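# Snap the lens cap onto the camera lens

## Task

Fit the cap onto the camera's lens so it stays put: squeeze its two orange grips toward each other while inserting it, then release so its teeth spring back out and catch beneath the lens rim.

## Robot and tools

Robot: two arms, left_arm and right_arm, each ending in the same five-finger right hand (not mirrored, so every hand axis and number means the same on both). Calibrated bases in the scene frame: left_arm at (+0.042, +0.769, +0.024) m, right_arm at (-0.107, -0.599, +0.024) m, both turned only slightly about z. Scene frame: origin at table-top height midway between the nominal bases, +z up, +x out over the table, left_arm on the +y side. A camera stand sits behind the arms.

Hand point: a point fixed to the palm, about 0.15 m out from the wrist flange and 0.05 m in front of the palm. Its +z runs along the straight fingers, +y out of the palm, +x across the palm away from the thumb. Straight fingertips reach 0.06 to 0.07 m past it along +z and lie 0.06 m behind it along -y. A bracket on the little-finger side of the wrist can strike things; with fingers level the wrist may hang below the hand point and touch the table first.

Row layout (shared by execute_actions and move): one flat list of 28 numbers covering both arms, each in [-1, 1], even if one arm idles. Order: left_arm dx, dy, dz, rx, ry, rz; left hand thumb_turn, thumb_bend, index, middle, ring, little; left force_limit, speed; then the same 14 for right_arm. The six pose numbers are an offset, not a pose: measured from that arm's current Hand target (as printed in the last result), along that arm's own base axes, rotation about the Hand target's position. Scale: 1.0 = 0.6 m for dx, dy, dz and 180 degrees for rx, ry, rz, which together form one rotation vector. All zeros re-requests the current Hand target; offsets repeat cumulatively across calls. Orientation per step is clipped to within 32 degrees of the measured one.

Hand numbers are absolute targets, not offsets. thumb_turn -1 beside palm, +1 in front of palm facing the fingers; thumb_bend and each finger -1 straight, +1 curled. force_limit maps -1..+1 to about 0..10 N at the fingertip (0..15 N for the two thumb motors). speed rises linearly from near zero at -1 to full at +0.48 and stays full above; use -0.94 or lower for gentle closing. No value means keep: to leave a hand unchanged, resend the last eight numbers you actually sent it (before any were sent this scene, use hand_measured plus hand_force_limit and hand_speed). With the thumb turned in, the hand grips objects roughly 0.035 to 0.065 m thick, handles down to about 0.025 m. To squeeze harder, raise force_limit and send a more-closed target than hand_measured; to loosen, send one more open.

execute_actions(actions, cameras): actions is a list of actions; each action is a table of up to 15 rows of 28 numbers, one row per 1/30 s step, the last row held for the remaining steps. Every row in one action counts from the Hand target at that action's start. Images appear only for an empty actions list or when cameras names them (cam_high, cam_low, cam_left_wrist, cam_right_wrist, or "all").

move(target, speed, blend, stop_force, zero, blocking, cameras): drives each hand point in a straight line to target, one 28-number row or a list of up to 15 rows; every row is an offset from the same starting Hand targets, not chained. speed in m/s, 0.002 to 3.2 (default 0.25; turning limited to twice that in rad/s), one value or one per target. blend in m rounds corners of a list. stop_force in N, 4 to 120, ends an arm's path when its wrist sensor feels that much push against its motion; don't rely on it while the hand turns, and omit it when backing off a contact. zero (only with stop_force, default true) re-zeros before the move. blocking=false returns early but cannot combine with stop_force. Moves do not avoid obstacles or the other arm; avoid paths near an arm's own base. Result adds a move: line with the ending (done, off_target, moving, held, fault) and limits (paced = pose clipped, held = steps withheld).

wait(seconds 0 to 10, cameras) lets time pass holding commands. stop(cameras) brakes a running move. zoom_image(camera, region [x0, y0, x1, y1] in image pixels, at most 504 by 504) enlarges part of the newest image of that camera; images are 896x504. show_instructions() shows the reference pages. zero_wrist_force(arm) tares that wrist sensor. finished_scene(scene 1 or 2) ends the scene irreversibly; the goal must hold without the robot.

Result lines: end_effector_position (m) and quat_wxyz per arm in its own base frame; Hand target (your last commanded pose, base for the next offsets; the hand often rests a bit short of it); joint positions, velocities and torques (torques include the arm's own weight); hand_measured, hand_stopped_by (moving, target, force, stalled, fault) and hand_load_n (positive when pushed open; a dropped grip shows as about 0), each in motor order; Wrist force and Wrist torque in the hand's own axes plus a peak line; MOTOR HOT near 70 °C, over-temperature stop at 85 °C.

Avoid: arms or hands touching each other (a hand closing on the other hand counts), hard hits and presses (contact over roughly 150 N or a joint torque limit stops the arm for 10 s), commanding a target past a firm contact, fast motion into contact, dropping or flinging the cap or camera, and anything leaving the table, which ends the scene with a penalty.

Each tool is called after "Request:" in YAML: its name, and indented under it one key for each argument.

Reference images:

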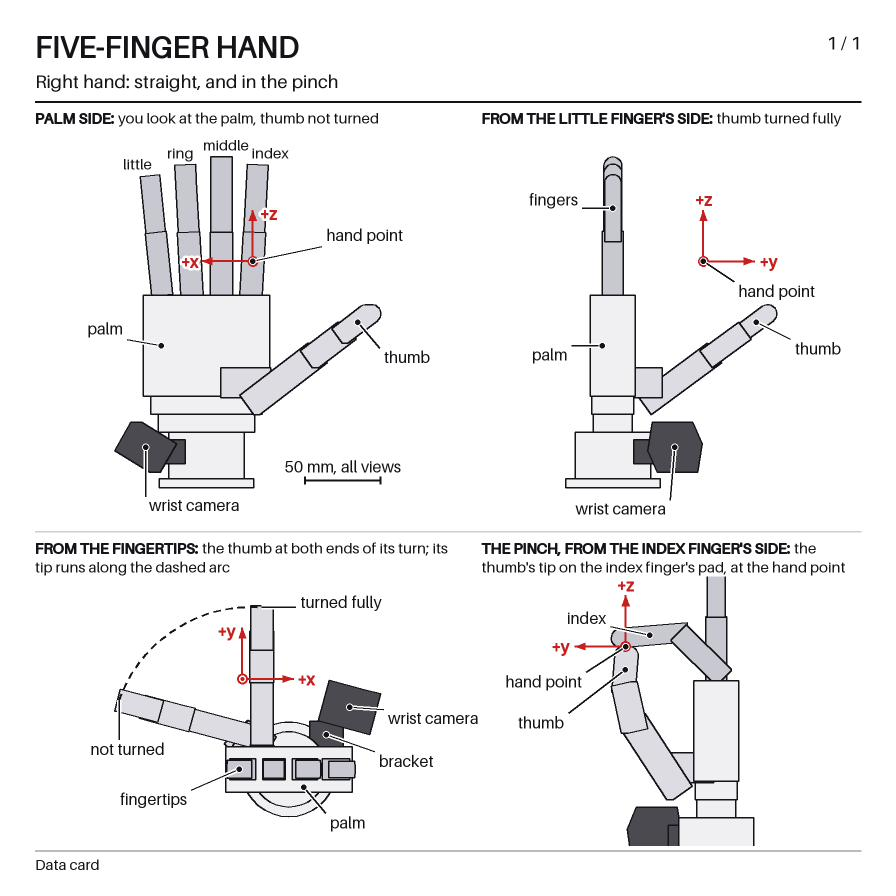

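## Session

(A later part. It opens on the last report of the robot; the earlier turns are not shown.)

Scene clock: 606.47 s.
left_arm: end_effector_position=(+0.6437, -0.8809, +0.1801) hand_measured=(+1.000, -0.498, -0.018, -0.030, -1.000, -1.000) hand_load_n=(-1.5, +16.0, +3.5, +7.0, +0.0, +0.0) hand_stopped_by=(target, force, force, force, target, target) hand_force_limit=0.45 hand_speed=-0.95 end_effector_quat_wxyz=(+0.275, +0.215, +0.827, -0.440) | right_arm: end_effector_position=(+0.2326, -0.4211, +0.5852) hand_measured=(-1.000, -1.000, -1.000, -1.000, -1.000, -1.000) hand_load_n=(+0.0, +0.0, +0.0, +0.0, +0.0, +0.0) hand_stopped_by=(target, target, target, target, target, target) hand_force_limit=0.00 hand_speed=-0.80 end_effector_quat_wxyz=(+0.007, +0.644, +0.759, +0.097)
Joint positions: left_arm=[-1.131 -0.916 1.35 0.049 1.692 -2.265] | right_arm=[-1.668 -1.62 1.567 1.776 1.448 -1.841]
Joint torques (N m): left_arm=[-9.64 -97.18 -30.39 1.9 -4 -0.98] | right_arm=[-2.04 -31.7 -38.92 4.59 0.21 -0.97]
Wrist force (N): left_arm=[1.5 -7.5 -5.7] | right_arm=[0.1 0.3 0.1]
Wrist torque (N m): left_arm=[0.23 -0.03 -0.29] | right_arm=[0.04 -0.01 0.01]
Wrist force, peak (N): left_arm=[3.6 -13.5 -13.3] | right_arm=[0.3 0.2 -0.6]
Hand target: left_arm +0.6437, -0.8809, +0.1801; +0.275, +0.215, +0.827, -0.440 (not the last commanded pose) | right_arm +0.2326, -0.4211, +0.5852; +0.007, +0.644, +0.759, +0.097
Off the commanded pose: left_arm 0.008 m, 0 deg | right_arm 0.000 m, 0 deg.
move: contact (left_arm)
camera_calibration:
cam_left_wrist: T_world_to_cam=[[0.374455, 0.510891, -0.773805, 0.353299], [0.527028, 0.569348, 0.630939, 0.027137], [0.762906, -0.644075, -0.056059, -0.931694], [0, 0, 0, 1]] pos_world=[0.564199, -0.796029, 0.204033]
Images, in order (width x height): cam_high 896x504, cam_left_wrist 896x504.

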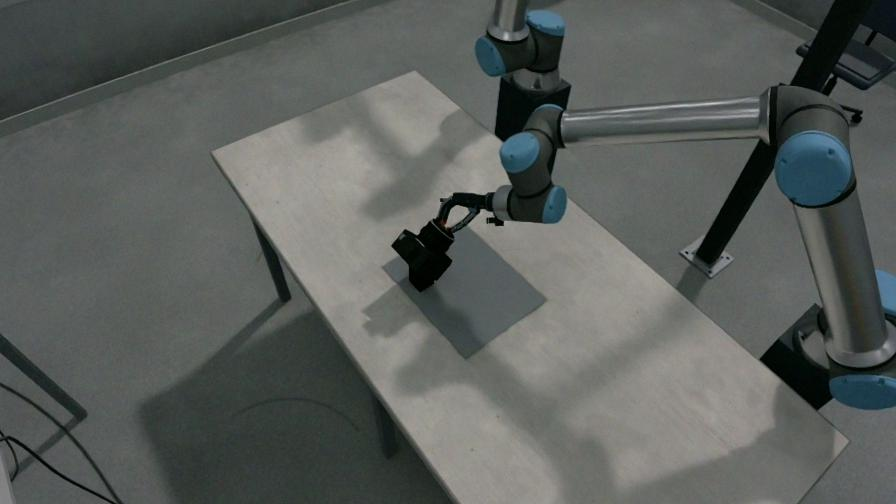

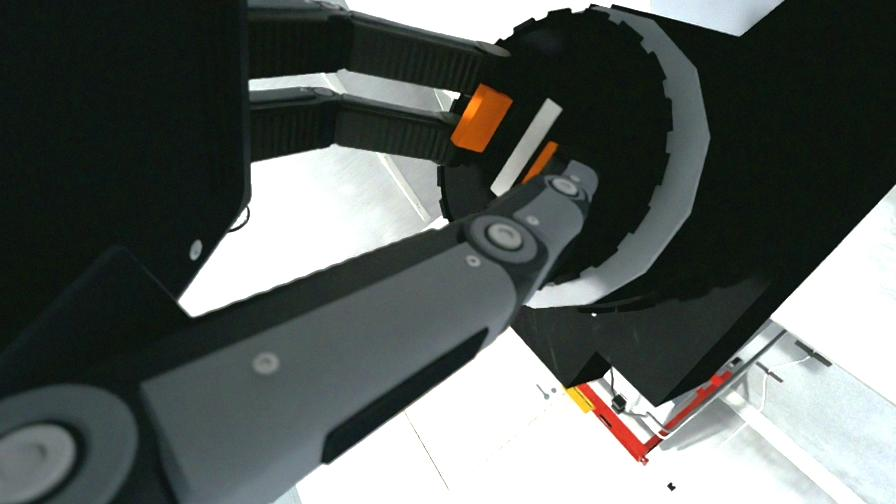

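Request:
move:
  target: [0.0107,-0.0006,-0.008,0,0,0,1,-0.15,0.15,0.15,-1,-1,0.45,-0.95, 0,0,0,0,0,0,-1,-1,-1,-1,-1,-1,0,-0.8]
  speed: 0.01
  stop_force: 10
  cameras: ["cam_left_wrist","cam_high"]

Request:
zoom_image:
  camera: "cam_high"
  region: [420, 200, 470, 250]

Request:
zoom_image:
  camera: "cam_left_wrist"
  region: [420, 0, 720, 310]

Scene clock: 683.03 s.
left_arm: end_effector_position=(+0.6440, -0.8809, +0.1798) hand_measured=(+1.000, -0.500, -0.018, -0.030, -1.000, -1.000) hand_load_n=(-1.0, +17.0, +2.0, +6.0, +0.0, +0.0) hand_stopped_by=(target, force, force, force, target, target) hand_force_limit=0.45 hand_speed=-0.95 end_effector_quat_wxyz=(+0.275, +0.216, +0.827, -0.440) | right_arm: end_effector_position=(+0.2326, -0.4211, +0.5852) hand_measured=(-1.000, -1.000, -1.000, -1.000, -1.000, -1.000) hand_load_n=(+0.0, +0.0, +0.0, +0.0, +0.0, +0.0) hand_stopped_by=(target, target, target, target, target, target) hand_force_limit=0.00 hand_speed=-0.80 end_effector_quat_wxyz=(+0.007, +0.644, +0.759, +0.097)
Joint positions: left_arm=[-1.131 -0.915 1.349 0.049 1.692 -2.265] | right_arm=[-1.668 -1.62 1.567 1.776 1.448 -1.841]
Joint torques (N m): left_arm=[-6.27 -88.44 -26.57 1.72 -5.73 -1.06] | right_arm=[-1.25 -34.05 -39.09 4.29 0.24 -0.84]
Wrist force (N): left_arm=[1.1 -14.9 -13.7] | right_arm=[0.1 0.0 0.0]
Wrist torque (N m): left_arm=[0.40 0.12 -0.36] | right_arm=[0.01 -0.01 0.00]
Wrist force, peak (N): left_arm=[4.0 -19.8 -20.1] | right_arm=[-0.7 0.4 0.5]
Hand target: left_arm +0.6440, -0.8809, +0.1798; +0.275, +0.216, +0.827, -0.440 (not the last commanded pose) | right_arm +0.2326, -0.4211, +0.5852; +0.007, +0.644, +0.759, +0.097
Off the commanded pose: left_arm 0.008 m, 0 deg | right_arm 0.000 m, 0 deg.
move: contact (left_arm)
camera_calibration:
cam_left_wrist: T_world_to_cam=[[0.37443, 0.510848, -0.773846, 0.352993], [0.527184, 0.56927, 0.63088, 0.0270858], [0.76281, -0.644179, -0.056159, -0.932013], [0, 0, 0, 1]] pos_world=[0.564499, -0.796128, 0.203733]
Images, in order (width x height): cam_high 896x504, cam_left_wrist 896x504.

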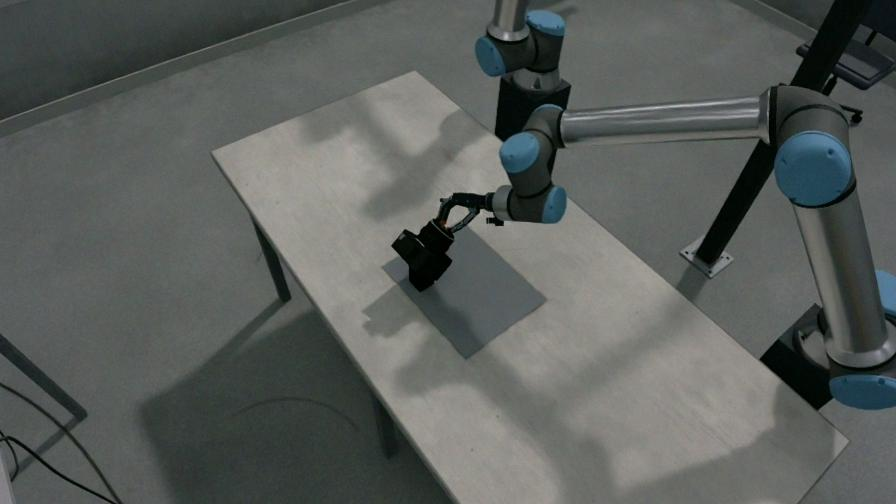

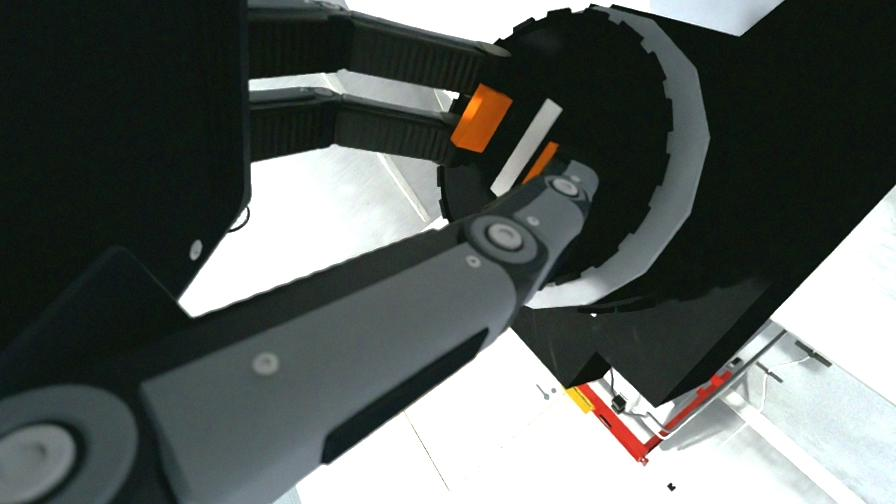

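Scaled by 10.080.

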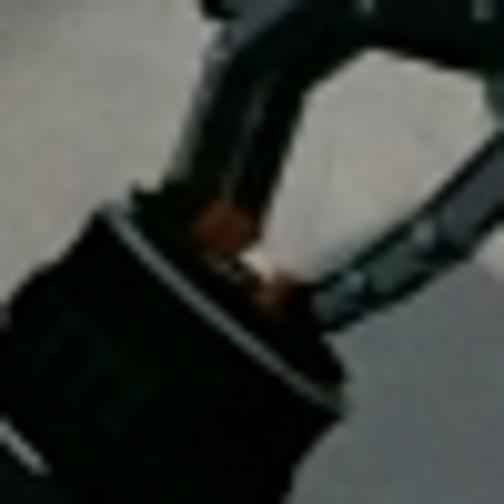

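Scaled by 1.626.

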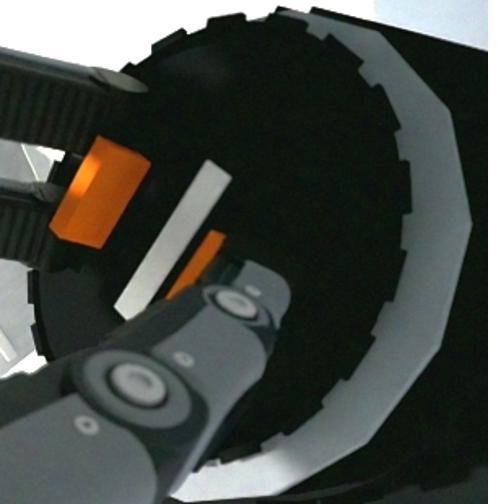

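Request:
move:
  target:
    - [-0.0035,0.0002,0.0026,0,0,0,1,-0.15,0.15,0.15,-1,-1,0.45,-0.95, 0,0,0,0,0,0,-1,-1,-1,-1,-1,-1,0,-0.8]
    - [-0.0013,0.0025,0.0053,0,0,0,1,-0.15,0.15,0.15,-1,-1,0.45,-0.95, 0,0,0,0,0,0,-1,-1,-1,-1,-1,-1,0,-0.8]
  speed: 0.02

Request:
move:
  target: [0.0147,-0.0008,-0.011,0,0,0,1,-0.15,0.15,0.15,-1,-1,0.45,-0.95, 0,0,0,0,0,0,-1,-1,-1,-1,-1,-1,0,-0.8]
  speed: 0.012
  stop_force: 8
  cameras: ["cam_left_wrist","cam_high"]

Request:
zoom_image:
  camera: "cam_high"
  region: [420, 200, 470, 250]

Request:
zoom_image:
  camera: "cam_left_wrist"
  region: [420, 0, 720, 310]

Scene clock: 707.67 s.
left_arm: end_effector_position=(+0.6432, -0.8794, +0.1831) hand_measured=(+1.000, -0.500, -0.018, -0.030, -1.000, -1.000) hand_load_n=(-0.5, +14.0, +5.0, +8.0, +0.0, +0.0) hand_stopped_by=(target, force, force, force, target, target) hand_force_limit=0.45 hand_speed=-0.95 end_effector_quat_wxyz=(+0.275, +0.216, +0.827, -0.440) | right_arm: end_effector_position=(+0.2326, -0.4211, +0.5852) hand_measured=(-1.000, -1.000, -1.000, -1.000, -1.000, -1.000) hand_load_n=(+0.0, +0.0, +0.0, +0.0, +0.0, +0.0) hand_stopped_by=(target, target, target, target, target, target) hand_force_limit=0.00 hand_speed=-0.80 end_effector_quat_wxyz=(+0.007, +0.644, +0.759, +0.097)
Joint positions: left_arm=[-1.131 -0.92 1.352 0.052 1.692 -2.265] | right_arm=[-1.668 -1.62 1.567 1.776 1.448 -1.841]
Joint torques (N m): left_arm=[1.49 -85.02 -44.06 -0.79 0 0.61] | right_arm=[-0.86 -31.37 -38.93 4.53 0 -1.14]
Wrist force (N): left_arm=[-1.9 0.6 0.5] | right_arm=[-0.3 0.1 0.2]
Wrist torque (N m): left_arm=[0.16 0.17 -0.36] | right_arm=[0.01 0.04 -0.03]
Wrist force, peak (N): left_arm=[1.0 -15.4 -13.4] | right_arm=[0.2 0.7 -0.5]
Hand target: left_arm +0.6432, -0.8794, +0.1830; +0.275, +0.216, +0.827, -0.440 | right_arm +0.2326, -0.4211, +0.5852; +0.007, +0.644, +0.759, +0.097
Off the commanded pose: left_arm 0.000 m, 0 deg | right_arm 0.000 m, 0 deg.
move: done

Scene clock: 709.03 s.
left_arm: end_effector_position=(+0.6448, -0.8796, +0.1820) hand_measured=(+1.000, -0.500, -0.018, -0.030, -1.000, -1.000) hand_load_n=(-2.5, +13.5, +4.0, +8.0, +0.0, +0.0) hand_stopped_by=(target, force, force, force, target, target) hand_force_limit=0.45 hand_speed=-0.95 end_effector_quat_wxyz=(+0.275, +0.216, +0.827, -0.440) | right_arm: end_effector_position=(+0.2326, -0.4211, +0.5852) hand_measured=(-1.000, -1.000, -1.000, -1.000, -1.000, -1.000) hand_load_n=(+0.0, +0.0, +0.0, +0.0, +0.0, +0.0) hand_stopped_by=(target, target, target, target, target, target) hand_force_limit=0.00 hand_speed=-0.80 end_effector_quat_wxyz=(+0.007, +0.644, +0.759, +0.097)
Joint positions: left_arm=[-1.129 -0.918 1.35 0.051 1.694 -2.264] | right_arm=[-1.668 -1.62 1.567 1.776 1.448 -1.841]
Joint torques (N m): left_arm=[-13.6 -98.67 -30.69 1.82 -2.82 -1.01] | right_arm=[-2.62 -30.46 -38.44 4.6 0.1 -0.91]
Wrist force (N): left_arm=[-1.6 -4.3 -4.8] | right_arm=[-0.3 0.0 0.4]
Wrist torque (N m): left_arm=[0.10 0.13 -0.32] | right_arm=[-0.02 0.02 -0.01]
Wrist force, peak (N): left_arm=[0.1 -8.2 -11.3] | right_arm=[0.0 0.6 -0.4]
Hand target: left_arm +0.6448, -0.8796, +0.1820; +0.275, +0.216, +0.827, -0.440 (not the last commanded pose) | right_arm +0.2326, -0.4211, +0.5852; +0.007, +0.644, +0.759, +0.097
Off the commanded pose: left_arm 0.009 m, 0 deg | right_arm 0.000 m, 0 deg.
move: contact (left_arm)
camera_calibration:
cam_left_wrist: T_world_to_cam=[[0.374522, 0.510719, -0.773886, 0.353534], [0.527106, 0.569377, 0.630848, 0.0246148], [0.762819, -0.644186, -0.0559593, -0.931649], [0, 0, 0, 1]] pos_world=[0.565299, -0.794728, 0.205933]
Images, in order (width x height): cam_high 896x504, cam_left_wrist 896x504.

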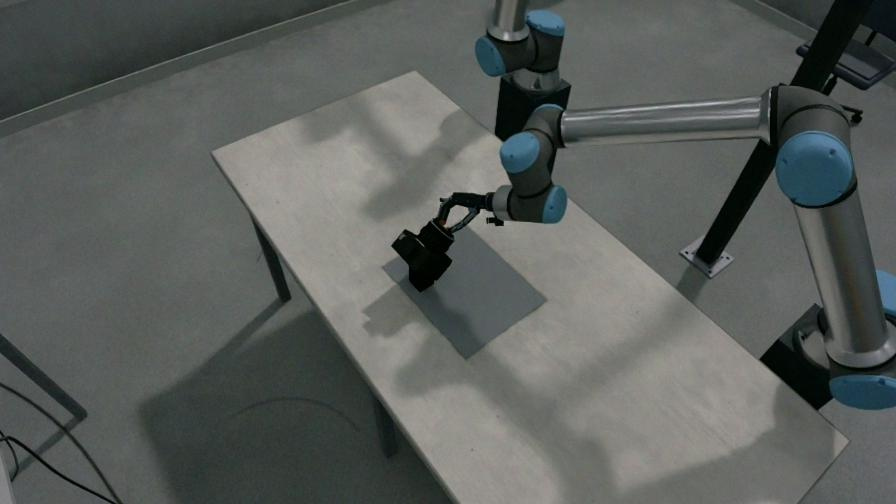

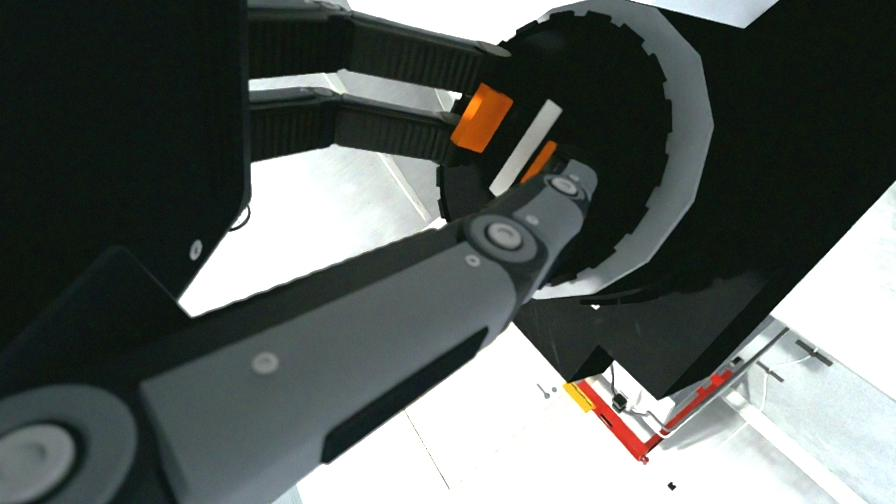

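Scaled by 10.080.

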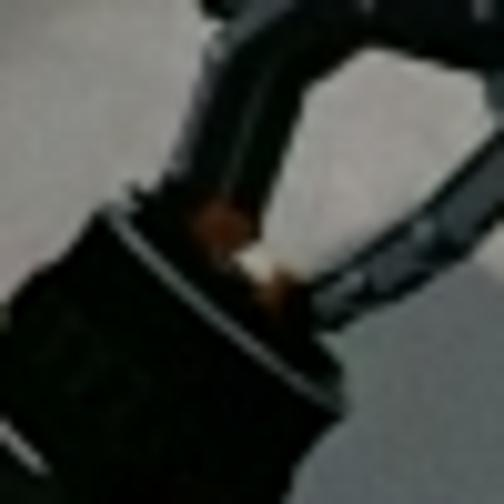

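Scaled by 1.626.

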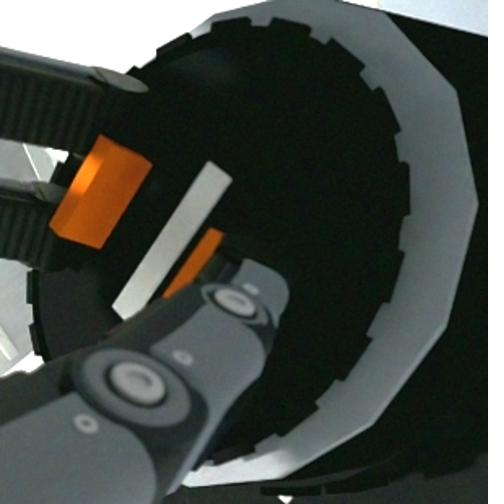

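Request:
zoom_image:
  camera: "cam_left_wrist"
  region: [500, 0, 620, 100]

Request:
zoom_image:
  camera: "cam_left_wrist"
  region: [610, 0, 730, 120]

Request:
zoom_image:
  camera: "cam_left_wrist"
  region: [610, 110, 730, 230]

Request:
zoom_image:
  camera: "cam_left_wrist"
  region: [530, 200, 670, 320]

Request:
zoom_image:
  camera: "cam_left_wrist"
  region: [420, 130, 540, 250]

Scaled by 4.200.

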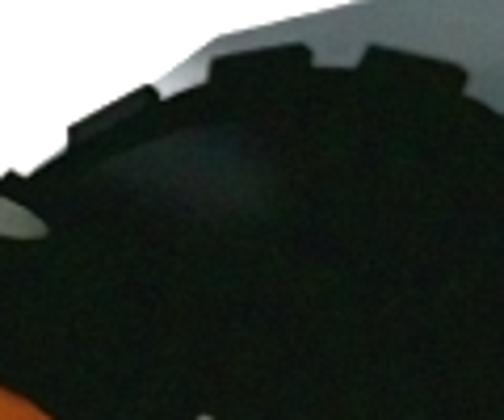

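Scaled by 4.200.

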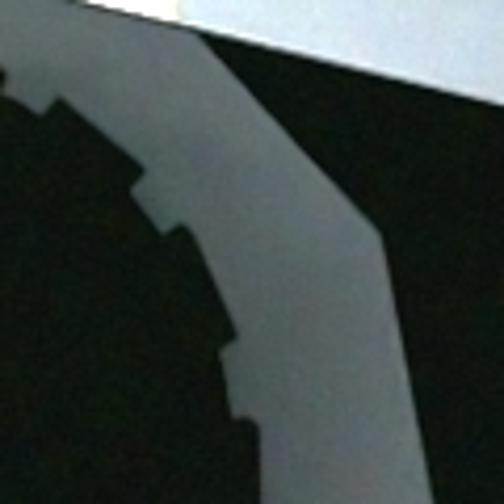

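Scaled by 4.200.

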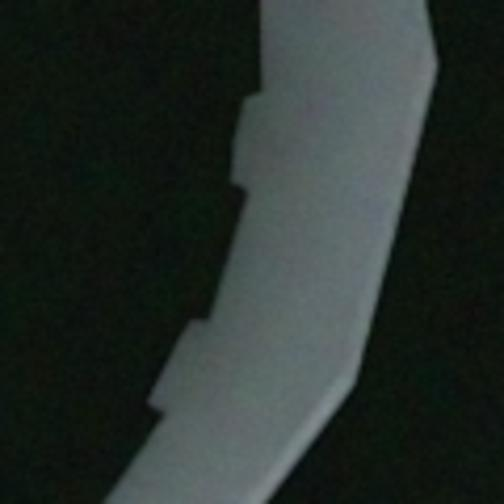

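Scaled by 3.600.

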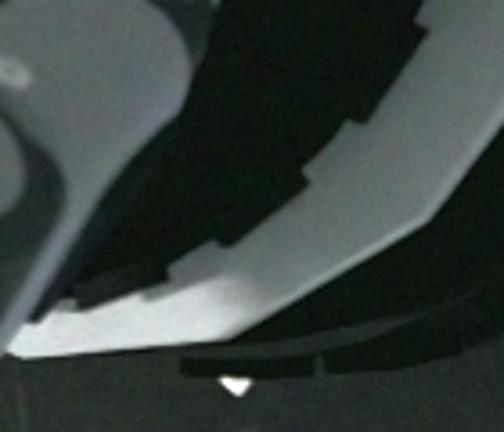

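Scaled by 4.200.

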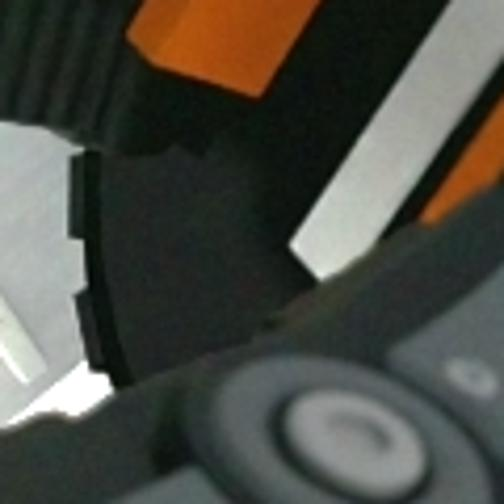

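Request:
move:
  target:
    - [-0.0033,0.0002,0.0025,0,0,0,1,-0.15,0.15,0.15,-1,-1,0.45,-0.95, 0,0,0,0,0,0,-1,-1,-1,-1,-1,-1,0,-0.8]
    - [-0.0043,0.0032,0.0007,0,0,0,1,-0.15,0.15,0.15,-1,-1,0.45,-0.95, 0,0,0,0,0,0,-1,-1,-1,-1,-1,-1,0,-0.8]
  speed: 0.02

Request:
move:
  target: [0.0147,-0.0008,-0.011,0,0,0,1,-0.15,0.15,0.15,-1,-1,0.45,-0.95, 0,0,0,0,0,0,-1,-1,-1,-1,-1,-1,0,-0.8]
  speed: 0.012
  stop_force: 8
  cameras: ["cam_left_wrist","cam_high"]

Request:
zoom_image:
  camera: "cam_high"
  region: [420, 200, 470, 250]

Request:
zoom_image:
  camera: "cam_left_wrist"
  region: [420, 0, 720, 310]

Scene clock: 927.80 s.
left_arm: end_effector_position=(+0.6420, -0.8777, +0.1824) hand_measured=(+1.000, -0.500, -0.018, -0.030, -1.000, -1.000) hand_load_n=(-0.5, +14.0, +5.0, +8.0, +0.0, +0.0) hand_stopped_by=(target, force, force, force, target, target) hand_force_limit=0.45 hand_speed=-0.95 end_effector_quat_wxyz=(+0.275, +0.216, +0.827, -0.440) | right_arm: end_effector_position=(+0.2326, -0.4211, +0.5852) hand_measured=(-1.000, -1.000, -1.000, -1.000, -1.000, -1.000) hand_load_n=(+0.0, +0.0, +0.0, +0.0, +0.0, +0.5) hand_stopped_by=(target, target, target, target, target, target) hand_force_limit=0.00 hand_speed=-0.80 end_effector_quat_wxyz=(+0.007, +0.644, +0.759, +0.097)
Joint positions: left_arm=[-1.131 -0.923 1.358 0.048 1.692 -2.265] | right_arm=[-1.668 -1.62 1.567 1.776 1.448 -1.841]
Joint torques (N m): left_arm=[13.21 -83.39 -43.92 1.77 1.79 1.48] | right_arm=[-0.63 -30.71 -39.4 4.42 0.16 -0.93]
Wrist force (N): left_arm=[-2.0 0.6 0.7] | right_arm=[-0.1 -0.1 -0.1]
Wrist torque (N m): left_arm=[0.15 0.18 -0.37] | right_arm=[-0.02 0.02 -0.01]
Wrist force, peak (N): left_arm=[-1.6 -4.3 -5.4] | right_arm=[-0.5 0.7 0.6]
Hand target: left_arm +0.6422, -0.8777, +0.1824; +0.275, +0.216, +0.827, -0.440 | right_arm +0.2326, -0.4211, +0.5852; +0.007, +0.644, +0.759, +0.097
Off the commanded pose: left_arm 0.000 m, 0 deg | right_arm 0.000 m, 0 deg.
move: done

Scene clock: 929.20 s.
left_arm: end_effector_position=(+0.6445, -0.8778, +0.1808) hand_measured=(+1.000, -0.498, -0.020, -0.030, -1.000, -1.000) hand_load_n=(-3.0, +10.0, +7.0, +10.0, +0.0, +0.0) hand_stopped_by=(target, force, force, force, target, target) hand_force_limit=0.45 hand_speed=-0.95 end_effector_quat_wxyz=(+0.275, +0.216, +0.827, -0.440) | right_arm: end_effector_position=(+0.2326, -0.4211, +0.5852) hand_measured=(-1.000, -1.000, -1.000, -1.000, -1.000, -1.000) hand_load_n=(+0.0, +0.0, +0.0, +0.0, +0.0, +0.0) hand_stopped_by=(target, target, target, target, target, target) hand_force_limit=0.00 hand_speed=-0.80 end_effector_quat_wxyz=(+0.007, +0.644, +0.759, +0.097)
Joint positions: left_arm=[-1.129 -0.919 1.355 0.048 1.694 -2.264] | right_arm=[-1.668 -1.62 1.567 1.776 1.448 -1.841]
Joint torques (N m): left_arm=[-9.72 -100.33 -30.72 1.92 -4.17 -0.91] | right_arm=[-1.48 -31.67 -38.57 4.46 0.03 -1.26]
Wrist force (N): left_arm=[0.2 -5.6 -1.4] | right_arm=[0.0 0.1 0.1]
Wrist torque (N m): left_arm=[-0.02 0.13 -0.43] | right_arm=[0.02 0.00 0.01]
Wrist force, peak (N): left_arm=[-0.8 -7.2 -5.0] | right_arm=[0.3 0.3 0.7]
Hand target: left_arm +0.6445, -0.8778, +0.1808; +0.275, +0.216, +0.827, -0.440 (not the last commanded pose) | right_arm +0.2326, -0.4211, +0.5852; +0.007, +0.644, +0.759, +0.097
Off the commanded pose: left_arm 0.008 m, 0 deg | right_arm 0.000 m, 0 deg.
move: contact (left_arm)
camera_calibration:
cam_left_wrist: T_world_to_cam=[[0.374521, 0.510642, -0.773937, 0.351749], [0.527179, 0.569379, 0.630785, 0.0244784], [0.762769, -0.644245, -0.0559556, -0.930348], [0, 0, 0, 1]] pos_world=[0.564999, -0.792927, 0.204733]
Images, in order (width x height): cam_high 896x504, cam_left_wrist 896x504.

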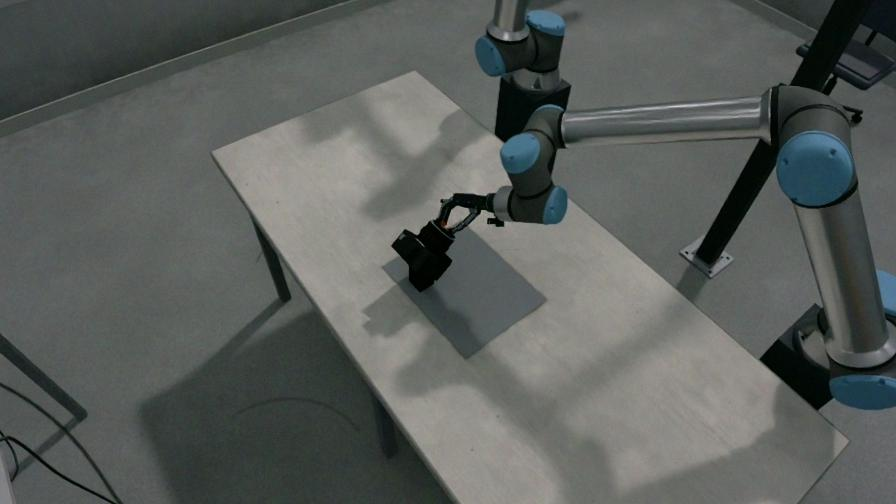

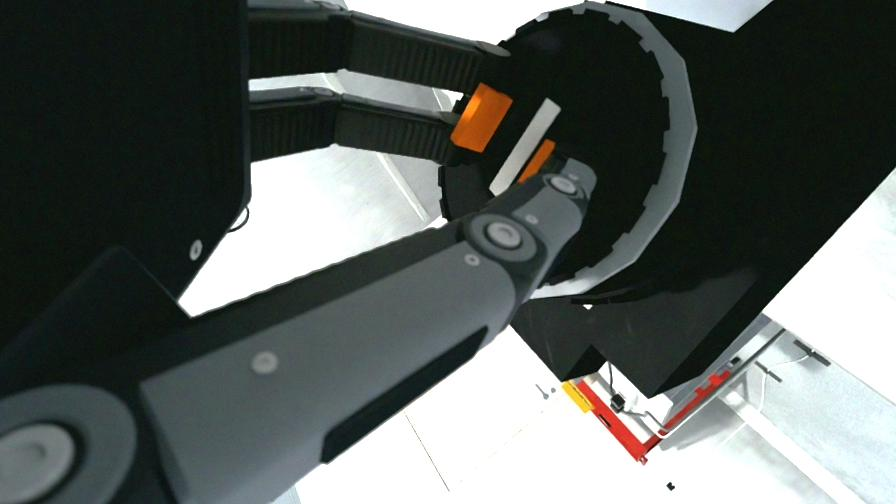

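Scaled by 10.080.

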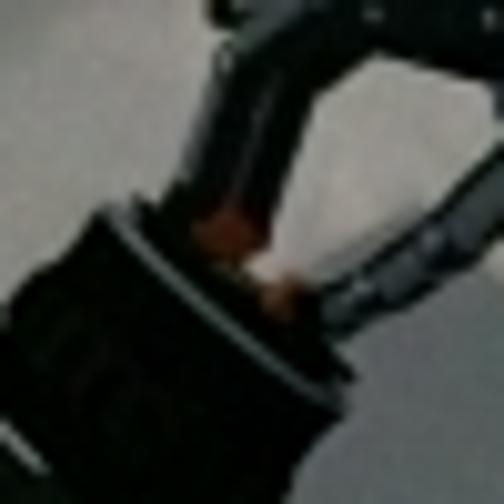

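Scaled by 1.626.

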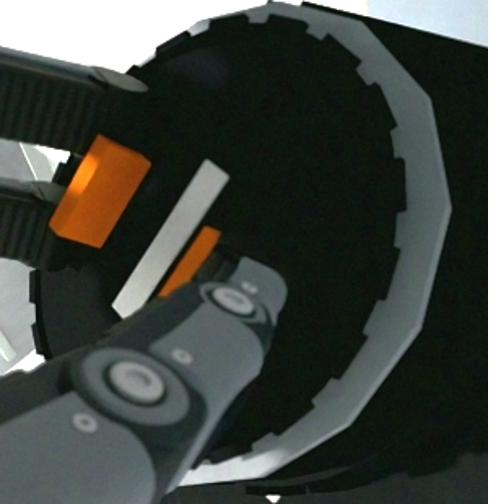

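Request:
move:
  target:
    - [-0.00333,0.00017,0.0025,0,0,0,1,-0.15,0.15,0.15,-1,-1,0.45,-0.95,0,0,0,0,0,0,-1,-1,-1,-1,-1,-1,0,-0.8]
    - [-0.00357,-0.00219,0.00245,0,0,0,1,-0.15,0.15,0.15,-1,-1,0.45,-0.95,0,0,0,0,0,0,-1,-1,-1,-1,-1,-1,0,-0.8]
  speed: 0.02

Request:
move:
  target: [0.016,-0.00082,-0.012,0,0,0,1,-0.15,0.15,0.15,-1,-1,0.45,-0.95,0,0,0,0,0,0,-1,-1,-1,-1,-1,-1,0,-0.8]
  speed: 0.012
  stop_force: 8
  cameras: ["cam_left_wrist"]

Scene clock: 979.43 s.
left_arm: end_effector_position=(+0.6423, -0.8792, +0.1824) hand_measured=(+1.000, -0.498, -0.020, -0.030, -1.000, -1.000) hand_load_n=(-0.5, +14.5, +5.0, +7.5, +0.0, +0.0) hand_stopped_by=(target, force, force, force, target, target) hand_force_limit=0.45 hand_speed=-0.95 end_effector_quat_wxyz=(+0.275, +0.216, +0.827, -0.440) | right_arm: end_effector_position=(+0.2326, -0.4211, +0.5852) hand_measured=(-1.000, -1.000, -1.000, -1.000, -1.000, -1.000) hand_load_n=(+0.0, +0.0, +0.0, +0.0, +0.0, +0.0) hand_stopped_by=(target, target, target, target, target, target) hand_force_limit=0.00 hand_speed=-0.80 end_effector_quat_wxyz=(+0.007, +0.644, +0.759, +0.097)
Joint positions: left_arm=[-1.132 -0.921 1.354 0.049 1.691 -2.266] | right_arm=[-1.668 -1.62 1.567 1.776 1.448 -1.841]
Joint torques (N m): left_arm=[-3.63 -84.27 -34.1 0.37 -1.2 -0.36] | right_arm=[-2.02 -33.21 -39.58 4.44 0.17 -1.27]
Wrist force (N): left_arm=[-2.0 0.8 0.5] | right_arm=[-0.5 0.5 0.1]
Wrist torque (N m): left_arm=[0.19 0.20 -0.36] | right_arm=[0.07 0.07 -0.01]
Wrist force, peak (N): left_arm=[-0.1 -5.9 -1.6] | right_arm=[0.4 0.6 0.2]
Hand target: left_arm +0.6423, -0.8791, +0.1822; +0.275, +0.216, +0.827, -0.440 | right_arm +0.2326, -0.4211, +0.5852; +0.007, +0.644, +0.759, +0.097
Off the commanded pose: left_arm 0.000 m, 0 deg | right_arm 0.000 m, 0 deg.
move: done

Scene clock: 981.27 s.
left_arm: end_effector_position=(+0.6479, -0.8794, +0.1781) hand_measured=(+1.000, -0.498, -0.020, -0.030, -1.000, -1.000) hand_load_n=(-1.5, +13.0, +5.5, +8.5, +0.0, +0.0) hand_stopped_by=(target, force, force, force, target, target) hand_force_limit=0.45 hand_speed=-0.95 end_effector_quat_wxyz=(+0.275, +0.216, +0.827, -0.440) | right_arm: end_effector_position=(+0.2326, -0.4211, +0.5852) hand_measured=(-1.000, -1.000, -1.000, -1.000, -1.000, -1.000) hand_load_n=(+0.0, +0.0, +0.0, +0.0, +0.0, +0.0) hand_stopped_by=(target, target, target, target, target, target) hand_force_limit=0.00 hand_speed=-0.80 end_effector_quat_wxyz=(+0.007, +0.644, +0.759, +0.097)
Joint positions: left_arm=[-1.126 -0.912 1.348 0.048 1.697 -2.263] | right_arm=[-1.668 -1.62 1.567 1.776 1.448 -1.841]
Joint torques (N m): left_arm=[-10.09 -99.1 -29.81 1.77 -3.46 -0.96] | right_arm=[-0.88 -33.09 -39.58 4.58 0.02 -1.2]
Wrist force (N): left_arm=[-0.4 -6.6 -3.9] | right_arm=[-0.1 0.3 0.0]
Wrist torque (N m): left_arm=[0.14 0.21 -0.40] | right_arm=[0.06 0.02 0.00]
Wrist force, peak (N): left_arm=[2.4 -13.9 -13.0] | right_arm=[-0.1 0.5 -0.6]
Hand target: left_arm +0.6479, -0.8795, +0.1781; +0.275, +0.216, +0.827, -0.440 (not the last commanded pose) | right_arm +0.2326, -0.4211, +0.5852; +0.007, +0.644, +0.759, +0.097
Off the commanded pose: left_arm 0.005 m, 0 deg | right_arm 0.000 m, 0 deg.
move: contact (left_arm)
camera_calibration:
cam_left_wrist: T_world_to_cam=[[0.37458, 0.510593, -0.773941, 0.349181], [0.527131, 0.569419, 0.630789, 0.0254161], [0.762773, -0.644249, -0.0558559, -0.934212], [0, 0, 0, 1]] pos_world=[0.568399, -0.794627, 0.202032]
Images, in order (width x height): cam_left_wrist 896x504.

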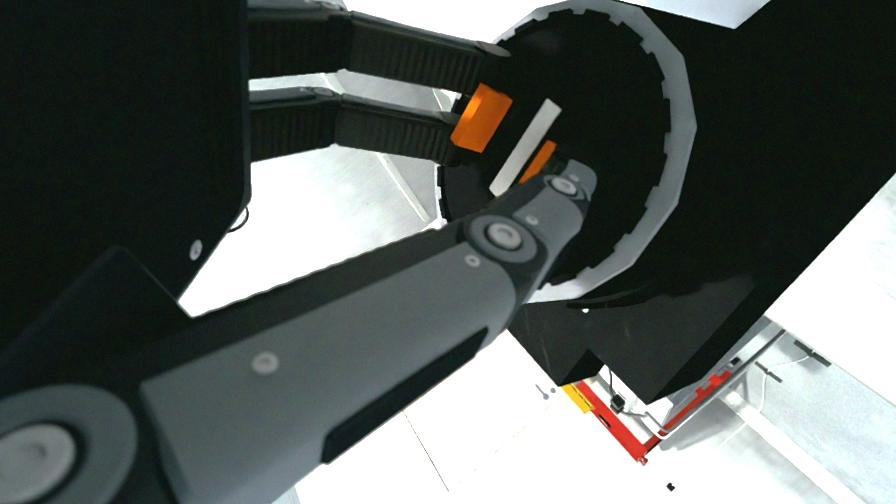

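Request:
zoom_image:
  camera: "cam_left_wrist"
  region: [420, 0, 720, 310]

Request:
execute_actions:
  actions: []

Scaled by 1.626.

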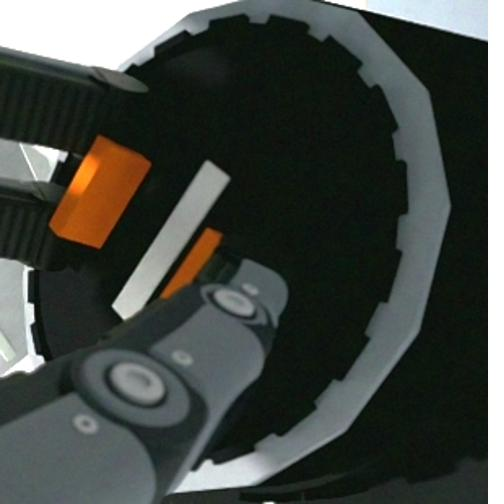

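Scene clock: 986.70 s.
left_arm: end_effector_position=(+0.6479, -0.8795, +0.1781) hand_measured=(+1.000, -0.498, -0.020, -0.030, -1.000, -1.000) hand_load_n=(-1.5, +13.0, +5.0, +8.0, +0.0, +0.0) hand_stopped_by=(target, force, force, force, target, target) hand_force_limit=0.45 hand_speed=-0.95 end_effector_quat_wxyz=(+0.275, +0.216, +0.827, -0.440) | right_arm: end_effector_position=(+0.2326, -0.4211, +0.5852) hand_measured=(-1.000, -1.000, -1.000, -1.000, -1.000, -1.000) hand_load_n=(+0.0, -0.5, +0.0, +0.0, +0.0, +0.0) hand_stopped_by=(target, target, target, target, target, target) hand_force_limit=0.00 hand_speed=-0.80 end_effector_quat_wxyz=(+0.007, +0.644, +0.759, +0.097)
Joint positions: left_arm=[-1.126 -0.912 1.348 0.048 1.697 -2.263] | right_arm=[-1.668 -1.62 1.567 1.776 1.448 -1.841]
Joint velocities: within noise
Joint torques (N m): left_arm=[-9.7 -98.97 -33.31 1.7 0.33 -0.83] | right_arm=[0.49 -32.56 -40.23 4.38 0.17 -1.54]
Motor temperatures (°C): left_arm=[29 33 31 38 38 35] | right_arm=[33 35 31 36 34 34]
Wrist force (N): left_arm=[0.0 -6.5 -4.1] | right_arm=[-0.1 0.0 0.2]
Wrist torque (N m): left_arm=[0.13 0.19 -0.38] | right_arm=[-0.01 0.00 -0.01]
Wrist force, peak (N): left_arm=[-0.4 -6.9 -4.4] | right_arm=[-0.5 0.7 0.1]
Hand target: left_arm +0.6479, -0.8795, +0.1781; +0.275, +0.216, +0.827, -0.440 (not the last commanded pose) | right_arm +0.2326, -0.4211, +0.5852; +0.007, +0.644, +0.759, +0.097
Off the commanded pose: left_arm 0.005 m, 0 deg | right_arm 0.000 m, 0 deg.
camera_calibration:
cam_left_wrist: T_world_to_cam=[[0.374608, 0.510569, -0.773943, 0.349146], [0.52717, 0.569386, 0.630786, 0.025367], [0.762732, -0.644298, -0.0558598, -0.934227], [0, 0, 0, 1]] pos_world=[0.568399, -0.794627, 0.202032]
cam_right_wrist: T_world_to_cam=[[0.903532, 0.388488, 0.180849, -0.15029], [0.311275, -0.885061, 0.346085, -0.635742], [0.294512, -0.256405, -0.920608, 0.475711], [0, 0, 0, 1]] pos_world=[0.19358, -0.38231, 0.685143]

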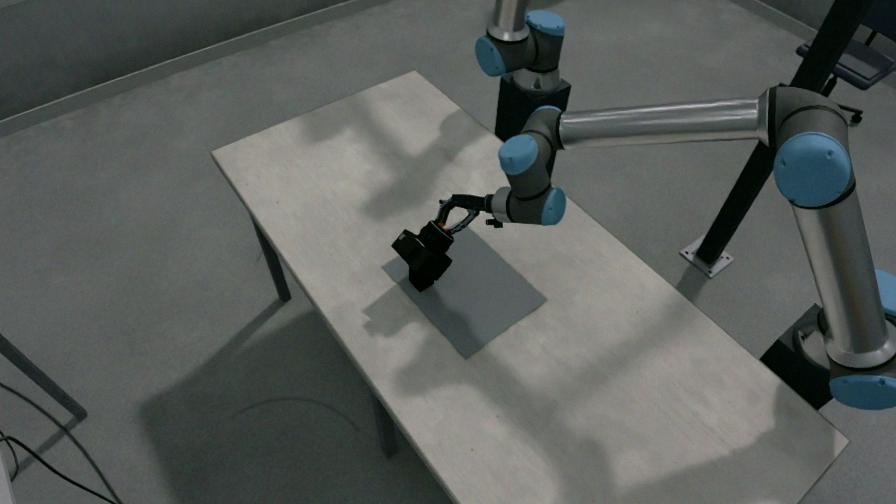

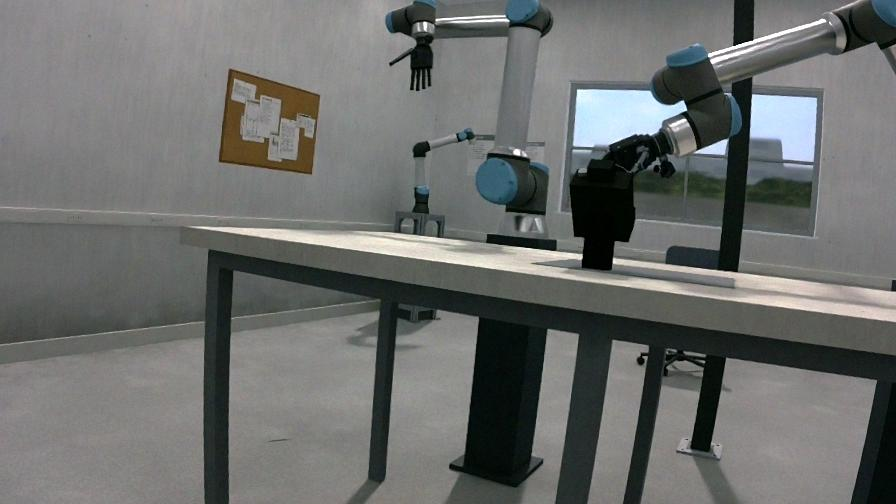

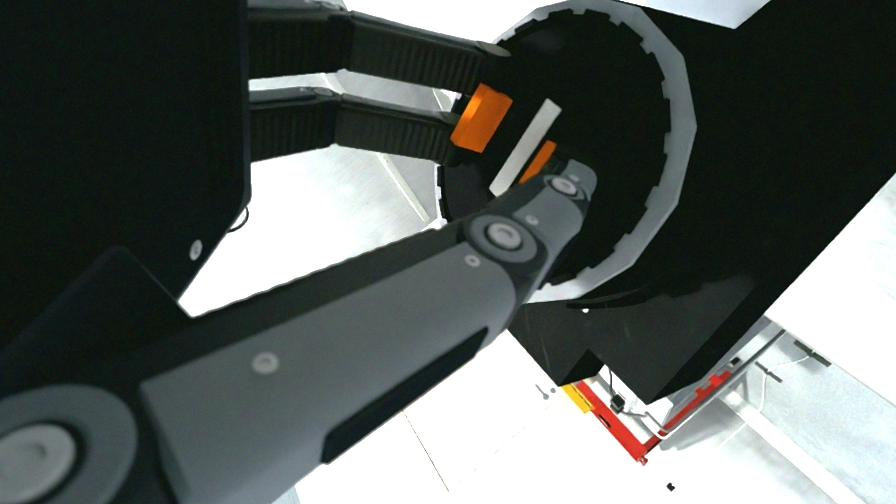

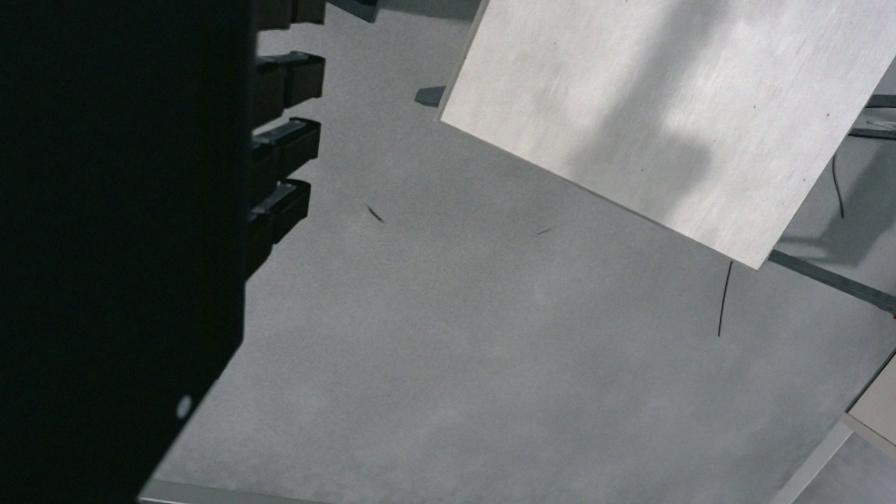

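Request:
zoom_image:
  camera: "cam_left_wrist"
  region: [425, 60, 545, 240]

Request:
zoom_image:
  camera: "cam_high"
  region: [380, 180, 500, 300]

Scaled by 2.800.

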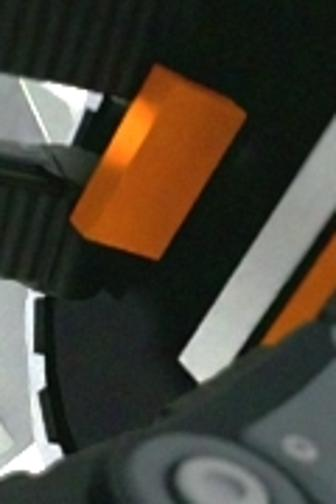

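Scaled by 4.200.

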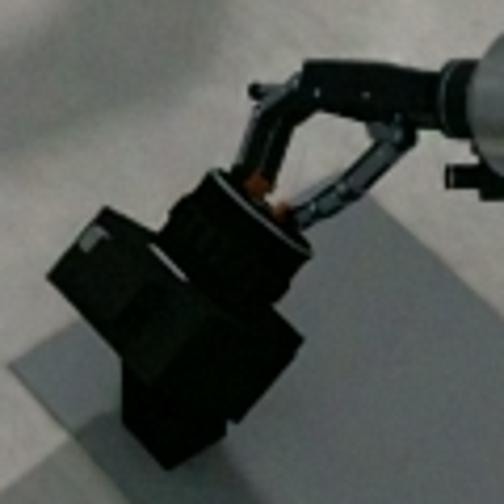

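Request:
move:
  target: [0.00799,-0.00041,-0.00601,0,0,0,1,-0.15,0.15,0.15,-1,-1,0.45,-0.95,0,0,0,0,0,0,-1,-1,-1,-1,-1,-1,0,-0.8]
  speed: 0.01
  stop_force: 12
  cameras: ["cam_left_wrist", "cam_high"]

Request:
zoom_image:
  camera: "cam_high"
  region: [400, 190, 480, 260]

Request:
zoom_image:
  camera: "cam_left_wrist"
  region: [420, 0, 720, 310]

Scene clock: 1029.77 s.
left_arm: end_effector_position=(+0.6483, -0.8795, +0.1778) hand_measured=(+1.000, -0.498, -0.018, -0.030, -1.000, -1.000) hand_load_n=(-2.5, +13.5, +4.0, +7.0, +0.0, +0.0) hand_stopped_by=(target, force, force, force, target, target) hand_force_limit=0.45 hand_speed=-0.95 end_effector_quat_wxyz=(+0.275, +0.216, +0.827, -0.440) | right_arm: end_effector_position=(+0.2326, -0.4211, +0.5852) hand_measured=(-1.000, -1.000, -1.000, -1.000, -1.000, -1.000) hand_load_n=(+0.0, +0.0, +0.0, +0.0, +0.0, +0.0) hand_stopped_by=(target, target, target, target, target, target) hand_force_limit=0.00 hand_speed=-0.80 end_effector_quat_wxyz=(+0.007, +0.644, +0.759, +0.097)
Joint positions: left_arm=[-1.125 -0.912 1.347 0.048 1.697 -2.263] | right_arm=[-1.668 -1.62 1.567 1.776 1.448 -1.841]
Joint torques (N m): left_arm=[-5.16 -89.5 -28.02 1.65 -5.82 -1.06] | right_arm=[-0.71 -31.79 -39.97 4.6 0.01 -1.43]
Wrist force (N): left_arm=[1.7 -15.4 -14.3] | right_arm=[0.0 0.1 0.0]
Wrist torque (N m): left_arm=[0.05 0.32 -0.47] | right_arm=[0.03 0.01 0.00]
Wrist force, peak (N): left_arm=[4.2 -20.5 -21.5] | right_arm=[-0.5 0.4 -0.7]
Hand target: left_arm +0.6482, -0.8796, +0.1778; +0.275, +0.216, +0.827, -0.440 (not the last commanded pose) | right_arm +0.2326, -0.4211, +0.5852; +0.007, +0.644, +0.759, +0.097
Off the commanded pose: left_arm 0.006 m, 0 deg | right_arm 0.000 m, 0 deg.
move: contact (left_arm)
camera_calibration:
cam_left_wrist: T_world_to_cam=[[0.374528, 0.51052, -0.774014, 0.348836], [0.527305, 0.569367, 0.630691, 0.025329], [0.762678, -0.644353, -0.0559556, -0.934607], [0, 0, 0, 1]] pos_world=[0.568799, -0.794726, 0.201733]
Images, in order (width x height): cam_high 896x504, cam_left_wrist 896x504.

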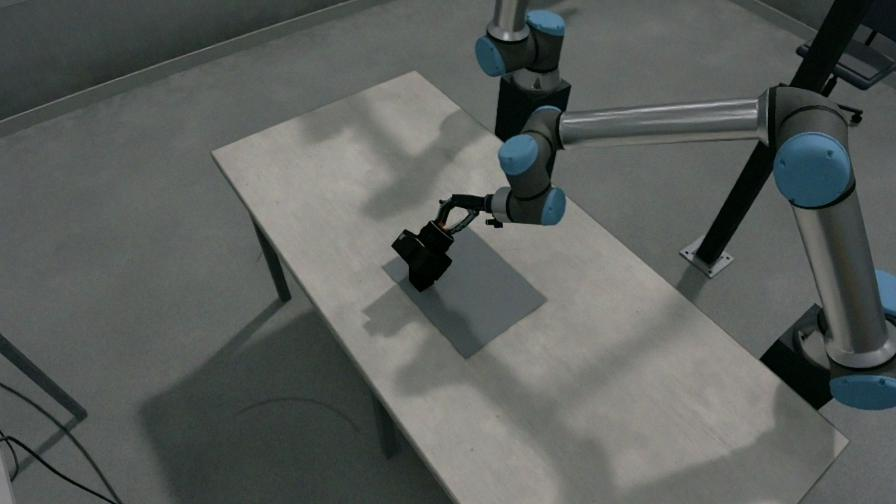

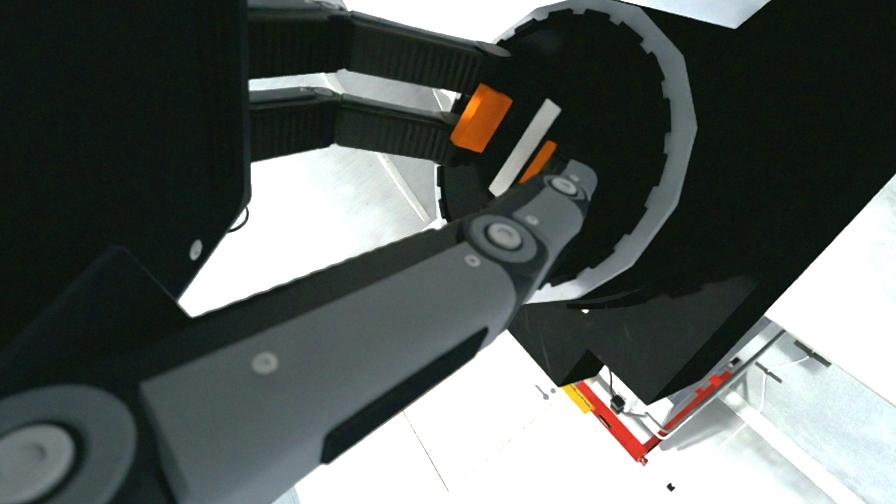

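Scaled by 6.300.

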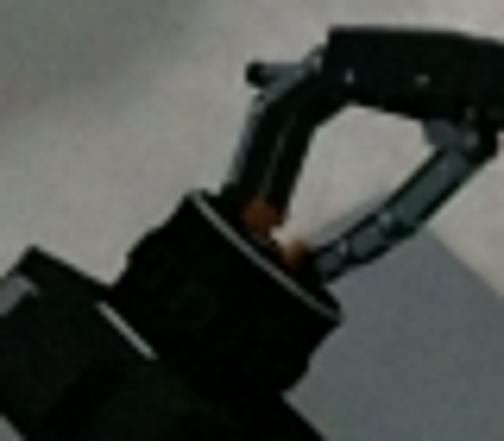

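Scaled by 1.626.

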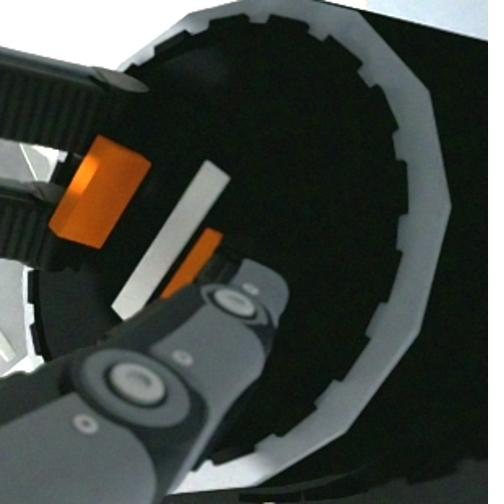

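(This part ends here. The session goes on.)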